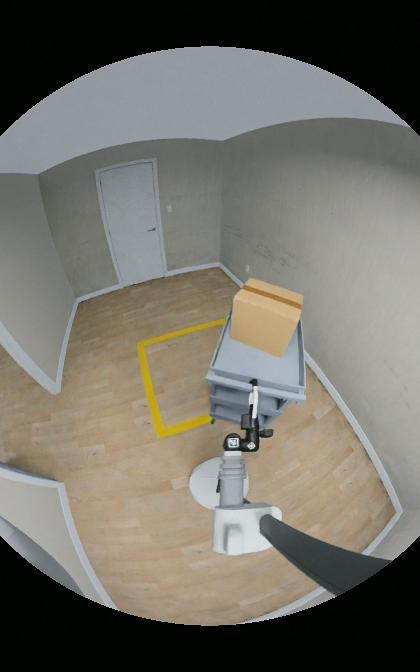

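>>> move(r1={"base":{"rotate_rad":-0.45},"pace":"slow"}, blocking=false, cameras=[])

>>> wait(seconds=4, cameras=[])

>>> move(r1={"base":{"strafe_m":0.34,"translate_m":-0.03},"pace":"slow"}, blocking=false, cameras=[])

>>> wait(seconds=6, cameras=[])

>>> move(r1={"base":{"rotate_rad":-0.33},"pace":"slow"}, blocking=false, cameras=[])

>>> wait(seconds=4, cameras=["r1_head_camera"])

Scene clock: 1699.43 s.
move: r1 moving
r1.base_odometry: x=-4.400 y=+3.617 heading=+2.836
r1.turned_by_wheels: -0.123
r1.turned_by_imu: -0.125
r1.base_tilt: forward=-1.6 right=+1.2
r1.lidar_m: 0.43 0.47 2.06 1.89 1.39 1.44 1.70 1.60 1.67 1.46 1.37 0.45
r1.base_status: rotate_rad moving
r1.joint_positions: lift_m=+0.643 arm_m=+0.035 wrist_yaw_rad=+0.010 wrist_pitch_rad=-0.016 wrist_roll_rad=+1.570 gripper_m=-0.029
r1.joint_status: not commanded
r1.measured_speeds: translate_m=-0.001 strafe_m=+0.003 rotate_rad=-0.477 lift_m=+0.000 arm_m=+0.000 wrist_yaw_rad=+0.064 wrist_pitch_rad=+0.000 wrist_roll_rad=+0.000
r1.motor_effort: lift_m=+15(15) arm_m=+4(4) wheel_0=+14(14) wheel_1=+6(8) wheel_2=+10(10)
r1.servo_current: wrist_yaw_rad=65(78) wrist_pitch_rad=78(85) wrist_roll_rad=59(72) gripper_m=52(59)
r1.hand_pose: x=+0.4951 y=-0.0845 z=+0.8260 quat_wxyz=(+0.707, +0.707, -0.002, +0.009) (m; r1's base frame)
r1.wrist_depth_mm: - - - 199 199 - - / - 418 402 204 204 - - / - 421 413 208 209 - - / - 449 442 216 215 - - / - 480 469 221 220 - - / - - 182 194 224 - - / - 160 - 177 149 1708 -
r2: as last shown
r2.turned_by_imu: +0.005
r2.lidar_m: 0.53 0.46 3.46 4.93 4.81 2.00 1.51 1.44 1.30 0.97 0.93 0.65
r2.motor_effort: lift_m=+20(20) arm_m=-8(8) wheel_0=+13(14) wheel_1=-1(2) wheel_2=+17(18)
r2.servo_current: wrist_yaw_rad=72(85) wrist_pitch_rad=39(46) wrist_roll_rad=39(59) gripper_m=130(137)
r2.contact_limits: translate_m 0.8
r2.wrist_depth_mm: - - - 164 205 170 - / - - - 165 206 167 - / - - - 165 209 173 - / - - - 165 210 175 - / - - - 166 212 171 153 / - - 183 167 180 172 154 / - - - - 208 158 -
pictures: none
No camera images: "cameras" was empty.

Scene clock: 1700.57 s.
earlier move: r1 done
r1.base_odometry: x=-4.400 y=+3.617 heading=+2.509
r1.turned_by_wheels: -0.326
r1.turned_by_imu: -0.327
r1.base_tilt: forward=-1.6 right=+1.2
r1.lidar_m: 0.37 0.35 3.07 1.89 1.39 1.40 1.57 1.62 1.62 1.71 1.39 0.50
r1.base_status: done
r1.joint_positions: lift_m=+0.643 arm_m=+0.035 wrist_yaw_rad=+0.011 wrist_pitch_rad=-0.016 wrist_roll_rad=+1.570 gripper_m=-0.029
r1.joint_status: not commanded
r1.measured_speeds: all 0
r1.motor_effort: lift_m=+15(15) arm_m=-4(4) wheel_0=+3(18) wheel_1=+2(10) wheel_2=+7(14)
r1.servo_current: wrist_yaw_rad=65(85) wrist_pitch_rad=91(91) wrist_roll_rad=52(72) gripper_m=46(59)
r1.hand_pose: x=+0.4952 y=-0.0843 z=+0.8260 quat_wxyz=(+0.707, +0.707, -0.002, +0.009) (m; r1's base frame)
r1.wrist_depth_mm: - - - - 309 306 - / - - - - 310 325 - / - - - - 271 - - / - - - 256 257 - - / - 459 455 242 241 - - / - 449 181 187 228 - - / - 159 424 184 157 - -
r2.base_odometry: x=-2.644 y=+0.177 heading=-2.967
r2.turned_by_wheels: +0.000
r2.turned_by_imu: +0.000
r2.base_tilt: forward=-0.7 right=+0.1
r2.lidar_m: 0.52 0.44 3.48 4.95 4.82 2.04 1.50 1.46 1.30 0.99 0.93 0.66
r2.base_status: not commanded
r2.joint_positions: lift_m=+0.870 arm_m=+0.100 wrist_yaw_rad=+1.162 wrist_pitch_rad=+0.001 wrist_roll_rad=+0.002 gripper_m=-0.036
r2.joint_status: not commanded
r2.measured_speeds: all 0
r2.motor_effort: lift_m=+20(20) arm_m=-8(8) wheel_0=+14(14) wheel_1=-1(2) wheel_2=+17(18)
r2.servo_current: wrist_yaw_rad=65(85) wrist_pitch_rad=46(46) wrist_roll_rad=52(59) gripper_m=130(137)
r2.contact_limits: translate_m 0.8
r2.hand_pose: x=+0.4659 y=+0.2299 z=+1.0477 quat_wxyz=(+0.836, +0.000, +0.001, +0.549) (m; r2's base frame)
r2.wrist_depth_mm: - - - 164 205 169 - / - - - 165 206 167 - / - - - 165 209 173 - / - - - 165 211 174 - / - - - 166 213 171 153 / - - 184 166 180 171 153 / - - - - 207 158 -
wait: 1.13 of 4 s (r1 has come to rest)
pictures: none
No camera images: "cameras" was empty.

Scene clock: 1701.07 s.
move: r1 moving
r1.base_odometry: x=-4.407 y=+3.605 heading=+2.509
r1.turned_by_wheels: +0.000
r1.turned_by_imu: +0.000
r1.base_tilt: forward=-1.6 right=+1.3
r1.lidar_m: 0.36 0.37 3.08 1.87 1.38 1.39 1.53 1.64 1.63 1.70 1.37 0.51
r1.base_status: translate_m moving; strafe_m moving
r1.joint_positions: lift_m=+0.643 arm_m=+0.035 wrist_yaw_rad=+0.003 wrist_pitch_rad=-0.016 wrist_roll_rad=+1.570 gripper_m=-0.029
r1.joint_status: not commanded
r1.measured_speeds: translate_m=-0.004 strafe_m=+0.053 rotate_rad=+0.001 lift_m=+0.000 arm_m=+0.000 wrist_yaw_rad=-0.003 wrist_pitch_rad=+0.000 wrist_roll_rad=+0.000
r1.motor_effort: lift_m=+15(15) arm_m=-4(4) wheel_0=-11(12) wheel_1=+5(6) wheel_2=+7(9)
r1.servo_current: wrist_yaw_rad=52(85) wrist_pitch_rad=72(91) wrist_roll_rad=59(59) gripper_m=52(59)
r1.hand_pose: x=+0.4945 y=-0.0867 z=+0.8260 quat_wxyz=(+0.707, +0.707, -0.005, +0.006) (m; r1's base frame)
r1.wrist_depth_mm: - - - - 310 310 - / - - - - 315 325 - / - - - - 272 - - / - - - 257 257 - - / - 455 455 241 241 - - / - 449 181 188 228 - - / - 158 424 184 158 - -
r2: as last shown
r2.base_tilt: forward=-0.6 right=+0.0
r2.lidar_m: 0.52 0.46 3.45 4.93 4.81 2.00 1.48 1.45 1.33 0.99 0.94 0.64
r2.motor_effort: lift_m=+20(20) arm_m=-8(8) wheel_0=+13(14) wheel_1=-1(2) wheel_2=+18(18)
r2.servo_current: wrist_yaw_rad=65(78) wrist_pitch_rad=39(46) wrist_roll_rad=33(59) gripper_m=130(137)
r2.contact_limits: translate_m 0.8
r2.wrist_depth_mm: - - - 165 204 170 - / - - - 165 206 167 - / - - - 166 210 173 - / - - - 165 211 174 - / - - - 166 213 171 153 / - - 185 167 180 172 154 / - - - - 207 158 -
pictures: none
No camera images: "cameras" was empty.

Scene clock: 1705.17 s.
earlier move: r1 done
r1.base_odometry: x=-4.577 y=+3.325 heading=+2.509
r1.turned_by_wheels: -0.001
r1.turned_by_imu: -0.002
r1.base_tilt: forward=-1.6 right=+1.3
r1.lidar_m: 0.40 2.82 2.79 1.56 5.08 1.15 1.31 1.87 1.85 2.01 1.62 0.48
r1.base_status: done
r1.joint_positions: lift_m=+0.643 arm_m=+0.035 wrist_yaw_rad=-0.009 wrist_pitch_rad=-0.016 wrist_roll_rad=+1.570 gripper_m=-0.029
r1.joint_status: not commanded
r1.measured_speeds: all 0
r1.motor_effort: lift_m=+15(15) arm_m=+4(4) wheel_0=-8(18) wheel_1=+1(6) wheel_2=-1(9)
r1.servo_current: wrist_yaw_rad=78(91) wrist_pitch_rad=85(91) wrist_roll_rad=39(72) gripper_m=52(59)
r1.hand_pose: x=+0.4934 y=-0.0901 z=+0.8260 quat_wxyz=(+0.707, +0.707, -0.009, +0.002) (m; r1's base frame)
r1.wrist_depth_mm: - - - 236 235 - - / - - - 234 233 - - / - - 439 231 229 - - / - 449 439 229 229 - - / - 459 449 227 227 - - / - 469 181 187 174 809 - / - 154 469 223 149 - -
r2.base_odometry: x=-2.644 y=+0.177 heading=-2.967
r2.turned_by_wheels: +0.000
r2.turned_by_imu: +0.001
r2.base_tilt: forward=-0.6 right=+0.0
r2.lidar_m: 0.51 0.44 3.48 4.94 4.84 1.99 1.48 1.46 1.33 0.99 0.95 0.64
r2.base_status: not commanded
r2.joint_positions: lift_m=+0.870 arm_m=+0.100 wrist_yaw_rad=+1.162 wrist_pitch_rad=+0.001 wrist_roll_rad=+0.002 gripper_m=-0.036
r2.joint_status: not commanded
r2.measured_speeds: all 0
r2.motor_effort: lift_m=+20(20) arm_m=-8(8) wheel_0=+14(14) wheel_1=-1(2) wheel_2=+17(18)
r2.servo_current: wrist_yaw_rad=78(85) wrist_pitch_rad=33(52) wrist_roll_rad=59(59) gripper_m=130(137)
r2.contact_limits: translate_m 0.8
r2.hand_pose: x=+0.4659 y=+0.2299 z=+1.0477 quat_wxyz=(+0.836, +0.000, +0.001, +0.549) (m; r2's base frame)
r2.wrist_depth_mm: - - - 164 205 170 - / - - - 165 206 167 - / - - - 165 210 173 - / - - - 165 211 175 - / - - - 166 212 171 153 / - - 184 166 180 171 154 / - - - - 207 158 -
wait: 4.10 of 6 s (r1 has come to rest)
pictures: none
No camera images: "cameras" was empty.

Scene clock: 1705.67 s.
move: r1 moving
r1.base_odometry: x=-4.577 y=+3.325 heading=+2.385
r1.turned_by_wheels: -0.124
r1.turned_by_imu: -0.123
r1.base_tilt: forward=-1.6 right=+1.3
r1.lidar_m: 0.41 0.42 2.83 1.56 1.55 1.15 1.23 1.79 1.86 1.98 1.64 0.48
r1.base_status: rotate_rad moving
r1.joint_positions: lift_m=+0.643 arm_m=+0.035 wrist_yaw_rad=+0.010 wrist_pitch_rad=-0.016 wrist_roll_rad=+1.570 gripper_m=-0.029
r1.joint_status: not commanded
r1.measured_speeds: translate_m=+0.001 strafe_m=-0.002 rotate_rad=-0.482 lift_m=+0.000 arm_m=+0.000 wrist_yaw_rad=+0.039 wrist_pitch_rad=-0.001 wrist_roll_rad=+0.000
r1.motor_effort: lift_m=+15(15) arm_m=+1(4) wheel_0=+12(12) wheel_1=+6(7) wheel_2=+12(12)
r1.servo_current: wrist_yaw_rad=65(78) wrist_pitch_rad=98(98) wrist_roll_rad=52(52) gripper_m=52(59)
r1.hand_pose: x=+0.4951 y=-0.0847 z=+0.8260 quat_wxyz=(+0.707, +0.707, -0.002, +0.009) (m; r1's base frame)
r1.wrist_depth_mm: - - - 246 246 - 1160 / - - - 242 240 - - / - - - 237 236 - - / - 449 445 236 235 - - / - 455 452 230 229 - - / - 466 183 187 226 - - / - 153 469 183 148 - -
r2: as last shown
r2.turned_by_imu: +0.000
r2.base_tilt: forward=-0.7 right=+0.0
r2.lidar_m: 0.52 0.46 3.50 4.99 4.81 2.01 1.49 1.46 1.30 0.97 0.94 0.63
r2.motor_effort: lift_m=+20(20) arm_m=-8(8) wheel_0=+13(14) wheel_1=-2(2) wheel_2=+18(18)
r2.servo_current: wrist_yaw_rad=59(78) wrist_pitch_rad=33(46) wrist_roll_rad=52(59) gripper_m=137(137)
r2.contact_limits: translate_m 0.8
r2.wrist_depth_mm: - - - 165 204 170 - / - - - 165 207 167 - / - - - 165 209 173 - / - - - 166 211 175 - / - - - 166 212 170 153 / - - 184 167 180 171 154 / - - - - 207 158 -
pictures: none
No camera images: "cameras" was empty.

Scene clock: 1706.67 s.
earlier move: r1 done
r1.base_odometry: x=-4.576 y=+3.325 heading=+2.180
r1.turned_by_wheels: -0.205
r1.turned_by_imu: -0.205
r1.base_tilt: forward=-1.6 right=+1.3
r1.lidar_m: 0.33 0.34 2.84 1.96 1.53 1.16 1.16 1.49 1.84 1.88 1.79 0.48
r1.base_status: done
r1.joint_positions: lift_m=+0.643 arm_m=+0.035 wrist_yaw_rad=+0.006 wrist_pitch_rad=-0.016 wrist_roll_rad=+1.570 gripper_m=-0.029
r1.joint_status: not commanded
r1.measured_speeds: all 0
r1.motor_effort: lift_m=+15(15) arm_m=+4(4) wheel_0=+9(14) wheel_1=+5(7) wheel_2=+0(16)
r1.servo_current: wrist_yaw_rad=52(91) wrist_pitch_rad=78(98) wrist_roll_rad=26(65) gripper_m=46(59)
r1.hand_pose: x=+0.4948 y=-0.0857 z=+0.8260 quat_wxyz=(+0.707, +0.707, -0.003, +0.008) (m; r1's base frame)
r1.wrist_depth_mm: - - - 264 - - 1182 / - - - - 317 317 319 / - - - - 281 - - / - - - 256 260 - - / - 452 445 242 241 - - / - 439 180 189 224 - - / - 154 178 183 158 - -
r2.base_odometry: x=-2.644 y=+0.177 heading=-2.967
r2.turned_by_wheels: +0.000
r2.turned_by_imu: +0.000
r2.base_tilt: forward=-0.6 right=+0.0
r2.lidar_m: 0.53 0.46 3.47 4.95 4.81 2.01 1.52 1.46 1.31 0.99 0.95 0.67
r2.base_status: not commanded
r2.joint_positions: lift_m=+0.870 arm_m=+0.100 wrist_yaw_rad=+1.162 wrist_pitch_rad=+0.001 wrist_roll_rad=+0.002 gripper_m=-0.036
r2.joint_status: not commanded
r2.measured_speeds: all 0
r2.motor_effort: lift_m=+20(20) arm_m=-8(8) wheel_0=+14(14) wheel_1=-2(2) wheel_2=+17(18)
r2.servo_current: wrist_yaw_rad=78(78) wrist_pitch_rad=39(46) wrist_roll_rad=52(59) gripper_m=137(137)
r2.contact_limits: translate_m 0.8
r2.hand_pose: x=+0.4659 y=+0.2299 z=+1.0477 quat_wxyz=(+0.836, +0.000, +0.001, +0.549) (m; r2's base frame)
r2.wrist_depth_mm: - - - 165 205 170 - / - - - 164 206 167 - / - - - 165 209 174 - / - - - 166 211 175 - / - - - 166 213 171 153 / - - 184 167 180 172 154 / - - - - 208 158 -
wait: 1.00 of 4 s (r1 has come to rest)
pictures: r1_head_camera
Images, in order (width x height): r1_head_camera 420x560.

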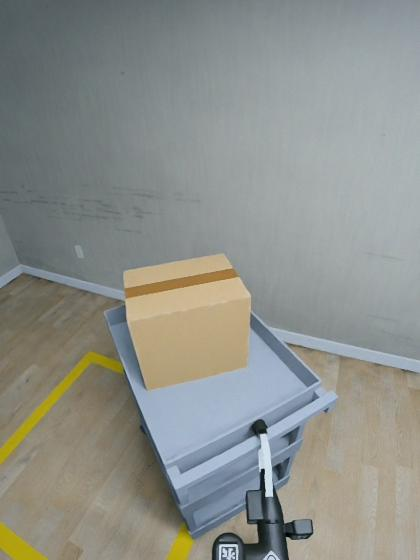

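>>> move(r1={"base":{"strafe_m":0.5,"translate_m":-0.05},"pace":"slow"}, blocking=false, cameras=[])

>>> wait(seconds=7, cameras=["r1_head_camera"])

>>> move(r1={"base":{"rotate_rad":-0.35},"pace":"slow"}, blocking=false, cameras=[])

>>> wait(seconds=4, cameras=[])

>>> move(r1={"base":{"strafe_m":0.4,"translate_m":-0.05},"pace":"slow"}, blocking=false, cameras=[])

>>> wait(seconds=7, cameras=["r1_head_camera","r1_head_right_camera"])

Scene clock: 1720.63 s.
move: r1 moving
r1.base_odometry: x=-4.587 y=+3.316 heading=+2.180
r1.turned_by_wheels: +0.000
r1.turned_by_imu: -0.001
r1.base_tilt: forward=-1.6 right=+1.3
r1.lidar_m: 0.34 0.34 2.84 1.97 1.52 1.14 1.16 1.45 1.86 1.90 1.76 0.51
r1.base_status: translate_m moving; strafe_m moving
r1.joint_positions: lift_m=+0.643 arm_m=+0.035 wrist_yaw_rad=+0.003 wrist_pitch_rad=-0.016 wrist_roll_rad=+1.570 gripper_m=-0.029
r1.joint_status: not commanded
r1.measured_speeds: translate_m=-0.005 strafe_m=+0.053 rotate_rad=+0.002 lift_m=+0.000 arm_m=+0.000 wrist_yaw_rad=+0.000 wrist_pitch_rad=+0.000 wrist_roll_rad=+0.000
r1.motor_effort: lift_m=+15(15) arm_m=+3(4) wheel_0=-8(9) wheel_1=+4(8) wheel_2=+3(4)
r1.servo_current: wrist_yaw_rad=65(65) wrist_pitch_rad=85(91) wrist_roll_rad=33(65) gripper_m=52(59)
r1.hand_pose: x=+0.4945 y=-0.0867 z=+0.8260 quat_wxyz=(+0.707, +0.707, -0.005, +0.006) (m; r1's base frame)
r1.wrist_depth_mm: - - - 270 - - 1182 / - - - - 324 322 322 / - - - - 283 - 1281 / - - - 258 260 - - / - - 449 243 242 - - / - 439 180 186 225 - - / - 153 177 181 151 - -
r2: as last shown
r2.turned_by_imu: +0.002
r2.base_tilt: forward=-0.7 right=+0.0
r2.lidar_m: 0.53 0.45 3.47 4.91 4.83 2.04 1.49 1.46 1.33 0.99 0.94 0.64
r2.motor_effort: lift_m=+20(20) arm_m=-8(8) wheel_0=+14(14) wheel_1=-2(2) wheel_2=+18(18)
r2.servo_current: wrist_yaw_rad=65(85) wrist_pitch_rad=46(46) wrist_roll_rad=39(52) gripper_m=130(137)
r2.contact_limits: translate_m 0.8
r2.wrist_depth_mm: - - - 164 206 170 - / - - - 165 207 167 - / - - - 164 209 173 - / - - - 166 211 174 - / - - - 167 212 171 153 / - - 184 166 180 171 154 / - - - - 207 158 -
pictures: none
No camera images: "cameras" was empty.

Scene clock: 1726.37 s.
earlier move: r1 done
r1.base_odometry: x=-4.958 y=+2.998 heading=+2.180
r1.turned_by_wheels: +0.000
r1.turned_by_imu: -0.002
r1.base_tilt: forward=-1.6 right=+1.3
r1.lidar_m: 0.44 2.31 2.39 1.59 1.11 6.12 1.04 1.18 2.29 2.33 2.01 0.43
r1.base_status: done
r1.joint_positions: lift_m=+0.643 arm_m=+0.035 wrist_yaw_rad=-0.009 wrist_pitch_rad=-0.016 wrist_roll_rad=+1.570 gripper_m=-0.029
r1.joint_status: not commanded
r1.measured_speeds: all 0
r1.motor_effort: lift_m=+15(15) arm_m=-2(4) wheel_0=-6(17) wheel_1=+2(8) wheel_2=+1(8)
r1.servo_current: wrist_yaw_rad=39(85) wrist_pitch_rad=85(98) wrist_roll_rad=46(72) gripper_m=46(59)
r1.hand_pose: x=+0.4935 y=-0.0900 z=+0.8260 quat_wxyz=(+0.707, +0.707, -0.009, +0.002) (m; r1's base frame)
r1.wrist_depth_mm: - - - 194 192 - - / - 404 404 199 198 - - / - 421 415 206 206 - - / - 452 445 214 212 - - / - 488 477 222 220 - - / - 517 181 187 225 - - / - 139 180 177 148 1661 -
r2.base_odometry: x=-2.644 y=+0.177 heading=-2.967
r2.turned_by_wheels: +0.000
r2.turned_by_imu: +0.001
r2.base_tilt: forward=-0.7 right=+0.0
r2.lidar_m: 0.53 0.45 3.49 4.95 4.82 2.00 1.52 1.46 1.32 0.99 0.94 0.67
r2.base_status: not commanded
r2.joint_positions: lift_m=+0.870 arm_m=+0.100 wrist_yaw_rad=+1.162 wrist_pitch_rad=+0.001 wrist_roll_rad=+0.002 gripper_m=-0.036
r2.joint_status: not commanded
r2.measured_speeds: all 0
r2.motor_effort: lift_m=+20(20) arm_m=-8(8) wheel_0=+14(14) wheel_1=-1(2) wheel_2=+18(18)
r2.servo_current: wrist_yaw_rad=65(91) wrist_pitch_rad=39(46) wrist_roll_rad=39(65) gripper_m=137(137)
r2.contact_limits: translate_m 0.8
r2.hand_pose: x=+0.4659 y=+0.2299 z=+1.0477 quat_wxyz=(+0.836, +0.000, +0.001, +0.549) (m; r2's base frame)
r2.wrist_depth_mm: - - - 164 204 170 - / - - - 165 206 167 - / - - - 165 209 173 - / - - - 165 211 174 - / - - - 166 213 170 153 / - - 184 167 180 172 154 / - - - - 207 158 -
wait: 5.73 of 7 s (r1 has come to rest)
pictures: r1_head_camera
Images, in order (width x height): r1_head_camera 420x560.

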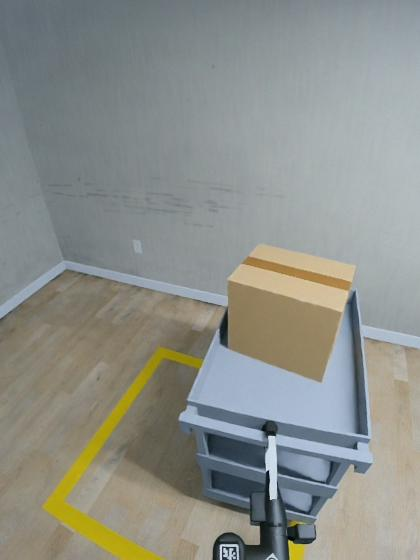

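Scene clock: 1726.87 s.
move: r1 moving
r1.base_odometry: x=-4.958 y=+2.998 heading=+2.055
r1.turned_by_wheels: -0.124
r1.turned_by_imu: -0.124
r1.base_tilt: forward=-1.6 right=+1.2
r1.lidar_m: 0.43 0.47 2.40 1.94 1.10 1.14 1.02 1.10 1.90 2.30 2.15 0.44
r1.base_status: rotate_rad moving
r1.joint_positions: lift_m=+0.643 arm_m=+0.035 wrist_yaw_rad=+0.009 wrist_pitch_rad=-0.016 wrist_roll_rad=+1.570 gripper_m=-0.029
r1.joint_status: not commanded
r1.measured_speeds: translate_m=+0.001 strafe_m=-0.001 rotate_rad=-0.490 lift_m=+0.000 arm_m=+0.000 wrist_yaw_rad=+0.008 wrist_pitch_rad=+0.000 wrist_roll_rad=+0.000
r1.motor_effort: lift_m=+15(15) arm_m=+0(3) wheel_0=+15(15) wheel_1=+6(7) wheel_2=+10(10)
r1.servo_current: wrist_yaw_rad=72(72) wrist_pitch_rad=85(91) wrist_roll_rad=26(65) gripper_m=52(65)
r1.hand_pose: x=+0.4950 y=-0.0847 z=+0.8260 quat_wxyz=(+0.707, +0.707, -0.002, +0.009) (m; r1's base frame)
r1.wrist_depth_mm: - - - 199 198 - - / - 407 404 203 202 - - / - 421 413 210 208 - - / - 442 439 216 213 - - / - 473 473 222 219 - - / - 512 181 196 224 - - / - 153 173 177 148 1576 -
r2: as last shown
r2.turned_by_imu: +0.000
r2.lidar_m: 0.53 0.45 3.47 4.96 4.80 1.99 1.49 1.45 1.32 0.99 0.92 0.64
r2.servo_current: wrist_yaw_rad=78(78) wrist_pitch_rad=33(46) wrist_roll_rad=46(59) gripper_m=137(137)
r2.contact_limits: translate_m 0.8
r2.wrist_depth_mm: - - - 164 206 169 - / - - - 164 206 167 - / - - - 165 208 173 - / - - - 165 211 175 - / - - - 166 213 171 153 / - - 183 166 180 171 154 / - - - - 206 158 -
pictures: none
No camera images: "cameras" was empty.

Scene clock: 1727.83 s.
earlier move: r1 done
r1.base_odometry: x=-4.958 y=+2.998 heading=+1.831
r1.turned_by_wheels: -0.225
r1.turned_by_imu: -0.225
r1.base_tilt: forward=-1.6 right=+1.3
r1.lidar_m: 0.38 0.38 2.46 2.39 1.30 1.10 1.32 1.03 1.39 2.30 2.41 0.48
r1.base_status: done
r1.joint_positions: lift_m=+0.643 arm_m=+0.035 wrist_yaw_rad=+0.009 wrist_pitch_rad=-0.016 wrist_roll_rad=+1.570 gripper_m=-0.029
r1.joint_status: not commanded
r1.measured_speeds: all 0
r1.motor_effort: lift_m=+15(15) arm_m=+4(4) wheel_0=+6(15) wheel_1=+4(8) wheel_2=+3(15)
r1.servo_current: wrist_yaw_rad=65(78) wrist_pitch_rad=91(91) wrist_roll_rad=39(65) gripper_m=52(65)
r1.hand_pose: x=+0.4950 y=-0.0847 z=+0.8261 quat_wxyz=(+0.707, +0.707, -0.002, +0.009) (m; r1's base frame)
r1.wrist_depth_mm: - - - - 278 278 281 / - - - 259 259 - 1281 / - - - 251 251 - - / - - 186 242 242 - - / - 449 445 233 234 - - / - 445 179 188 226 - - / - 154 442 183 149 - -
r2.base_odometry: x=-2.644 y=+0.177 heading=-2.967
r2.turned_by_wheels: +0.000
r2.turned_by_imu: +0.000
r2.base_tilt: forward=-0.7 right=+0.0
r2.lidar_m: 0.52 0.44 3.47 4.93 4.83 2.01 1.54 1.45 1.30 0.98 0.95 0.66
r2.base_status: not commanded
r2.joint_positions: lift_m=+0.870 arm_m=+0.100 wrist_yaw_rad=+1.162 wrist_pitch_rad=+0.001 wrist_roll_rad=+0.002 gripper_m=-0.036
r2.joint_status: not commanded
r2.measured_speeds: all 0
r2.motor_effort: lift_m=+20(20) arm_m=-8(8) wheel_0=+14(14) wheel_1=-2(2) wheel_2=+18(18)
r2.servo_current: wrist_yaw_rad=85(85) wrist_pitch_rad=33(46) wrist_roll_rad=46(59) gripper_m=130(137)
r2.contact_limits: translate_m 0.8
r2.hand_pose: x=+0.4659 y=+0.2299 z=+1.0477 quat_wxyz=(+0.836, +0.000, +0.001, +0.549) (m; r2's base frame)
r2.wrist_depth_mm: - - - 164 205 170 - / - - - 165 207 167 - / - - - 165 210 173 - / - - - 165 211 174 - / - - - 166 211 171 153 / - - 184 167 180 171 154 / - - - - 207 158 -
wait: 0.97 of 4 s (r1 has come to rest)
pictures: none
No camera images: "cameras" was empty.

Scene clock: 1728.33 s.
move: r1 moving
r1.base_odometry: x=-4.971 y=+2.993 heading=+1.831
r1.turned_by_wheels: +0.000
r1.turned_by_imu: +0.000
r1.base_tilt: forward=-1.6 right=+1.3
r1.lidar_m: 0.39 0.39 2.44 2.39 1.31 1.09 1.32 1.02 1.39 2.32 2.40 0.50
r1.base_status: translate_m moving; strafe_m moving
r1.joint_positions: lift_m=+0.643 arm_m=+0.035 wrist_yaw_rad=+0.003 wrist_pitch_rad=-0.016 wrist_roll_rad=+1.570 gripper_m=-0.029
r1.joint_status: not commanded
r1.measured_speeds: translate_m=-0.006 strafe_m=+0.052 rotate_rad=-0.004 lift_m=+0.000 arm_m=+0.000 wrist_yaw_rad=-0.001 wrist_pitch_rad=+0.000 wrist_roll_rad=+0.000
r1.motor_effort: lift_m=+15(15) arm_m=+3(4) wheel_0=-7(7) wheel_1=+5(8) wheel_2=+5(5)
r1.servo_current: wrist_yaw_rad=59(72) wrist_pitch_rad=72(85) wrist_roll_rad=46(59) gripper_m=52(59)
r1.hand_pose: x=+0.4945 y=-0.0867 z=+0.8261 quat_wxyz=(+0.707, +0.707, -0.005, +0.006) (m; r1's base frame)
r1.wrist_depth_mm: - - - - 281 285 285 / - - - 262 264 - 1281 / - - - 254 253 - - / - - 187 244 243 - - / - 452 442 233 234 - - / - 445 182 187 225 - - / - 153 439 184 158 - -
r2: as last shown
r2.base_tilt: forward=-0.6 right=+0.0
r2.lidar_m: 0.53 0.45 3.50 4.93 4.82 2.04 1.53 1.46 1.30 0.99 0.94 0.66
r2.servo_current: wrist_yaw_rad=65(85) wrist_pitch_rad=39(46) wrist_roll_rad=46(59) gripper_m=130(137)
r2.contact_limits: translate_m 0.8
r2.wrist_depth_mm: - - - 165 206 170 - / - - - 165 206 167 - / - - - 165 208 173 - / - - - 166 211 175 - / - - - 166 212 171 153 / - - 183 167 180 171 153 / - - - - 207 158 -
pictures: none
No camera images: "cameras" was empty.

Scene clock: 1733.07 s.
earlier move: r1 done
r1.base_odometry: x=-5.332 y=+2.848 heading=+1.830
r1.turned_by_wheels: +0.000
r1.turned_by_imu: -0.001
r1.base_tilt: forward=-1.6 right=+1.3
r1.lidar_m: 0.44 2.00 2.09 2.01 1.24 0.87 0.86 1.21 1.30 2.71 2.67 0.43
r1.base_status: done
r1.joint_positions: lift_m=+0.643 arm_m=+0.035 wrist_yaw_rad=-0.008 wrist_pitch_rad=-0.016 wrist_roll_rad=+1.570 gripper_m=-0.029
r1.joint_status: not commanded
r1.measured_speeds: all 0
r1.motor_effort: lift_m=+15(15) arm_m=+4(4) wheel_0=-7(15) wheel_1=+2(8) wheel_2=+0(7)
r1.servo_current: wrist_yaw_rad=59(91) wrist_pitch_rad=85(91) wrist_roll_rad=59(65) gripper_m=52(65)
r1.hand_pose: x=+0.4936 y=-0.0896 z=+0.8261 quat_wxyz=(+0.707, +0.707, -0.008, +0.003) (m; r1's base frame)
r1.wrist_depth_mm: - - - 189 186 - - / - 399 394 195 193 - - / - 418 410 203 202 - - / - 455 442 211 209 - - / - 492 480 219 218 - - / - 517 179 195 224 - - / - 139 - 177 148 1537 -
r2.base_odometry: x=-2.644 y=+0.177 heading=-2.967
r2.turned_by_wheels: +0.000
r2.turned_by_imu: +0.001
r2.base_tilt: forward=-0.7 right=+0.0
r2.lidar_m: 0.53 0.46 3.45 4.91 4.80 2.05 1.52 1.45 1.30 0.99 0.96 0.65
r2.base_status: not commanded
r2.joint_positions: lift_m=+0.870 arm_m=+0.100 wrist_yaw_rad=+1.162 wrist_pitch_rad=+0.001 wrist_roll_rad=+0.002 gripper_m=-0.036
r2.joint_status: not commanded
r2.measured_speeds: all 0
r2.motor_effort: lift_m=+20(20) arm_m=-8(8) wheel_0=+14(14) wheel_1=-2(2) wheel_2=+17(18)
r2.servo_current: wrist_yaw_rad=78(85) wrist_pitch_rad=46(46) wrist_roll_rad=39(65) gripper_m=137(137)
r2.contact_limits: translate_m 0.8
r2.hand_pose: x=+0.4659 y=+0.2299 z=+1.0477 quat_wxyz=(+0.836, +0.000, +0.001, +0.549) (m; r2's base frame)
r2.wrist_depth_mm: - - - 165 206 170 - / - - - 165 206 167 - / - - - 165 209 173 - / - - - 166 211 174 - / - - - 166 213 170 153 / - - 183 167 180 172 154 / - - - - 207 158 -
wait: 4.73 of 7 s (r1 has come to rest)
pictures: r1_head_camera, r1_head_right_camera
Images, in order (width x height): r1_head_camera 420x560, r1_head_right_camera 420x672.

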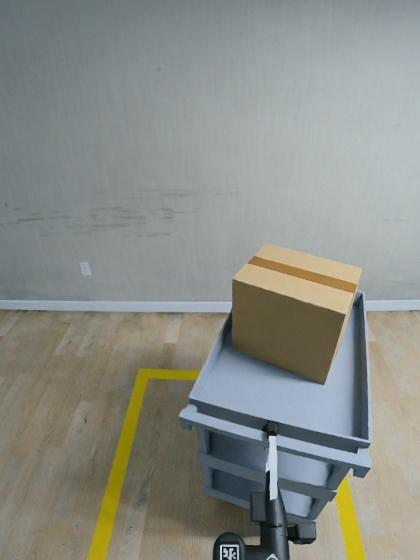

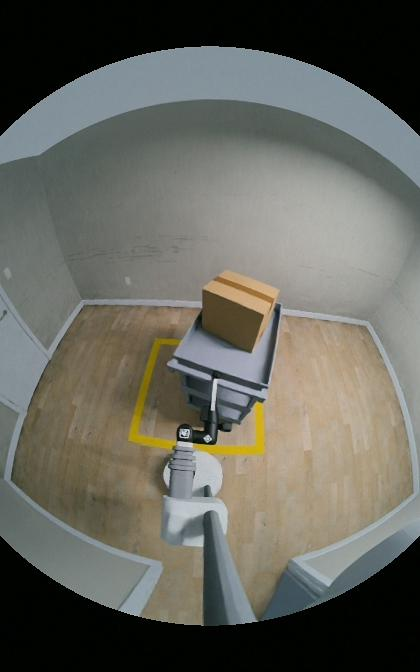

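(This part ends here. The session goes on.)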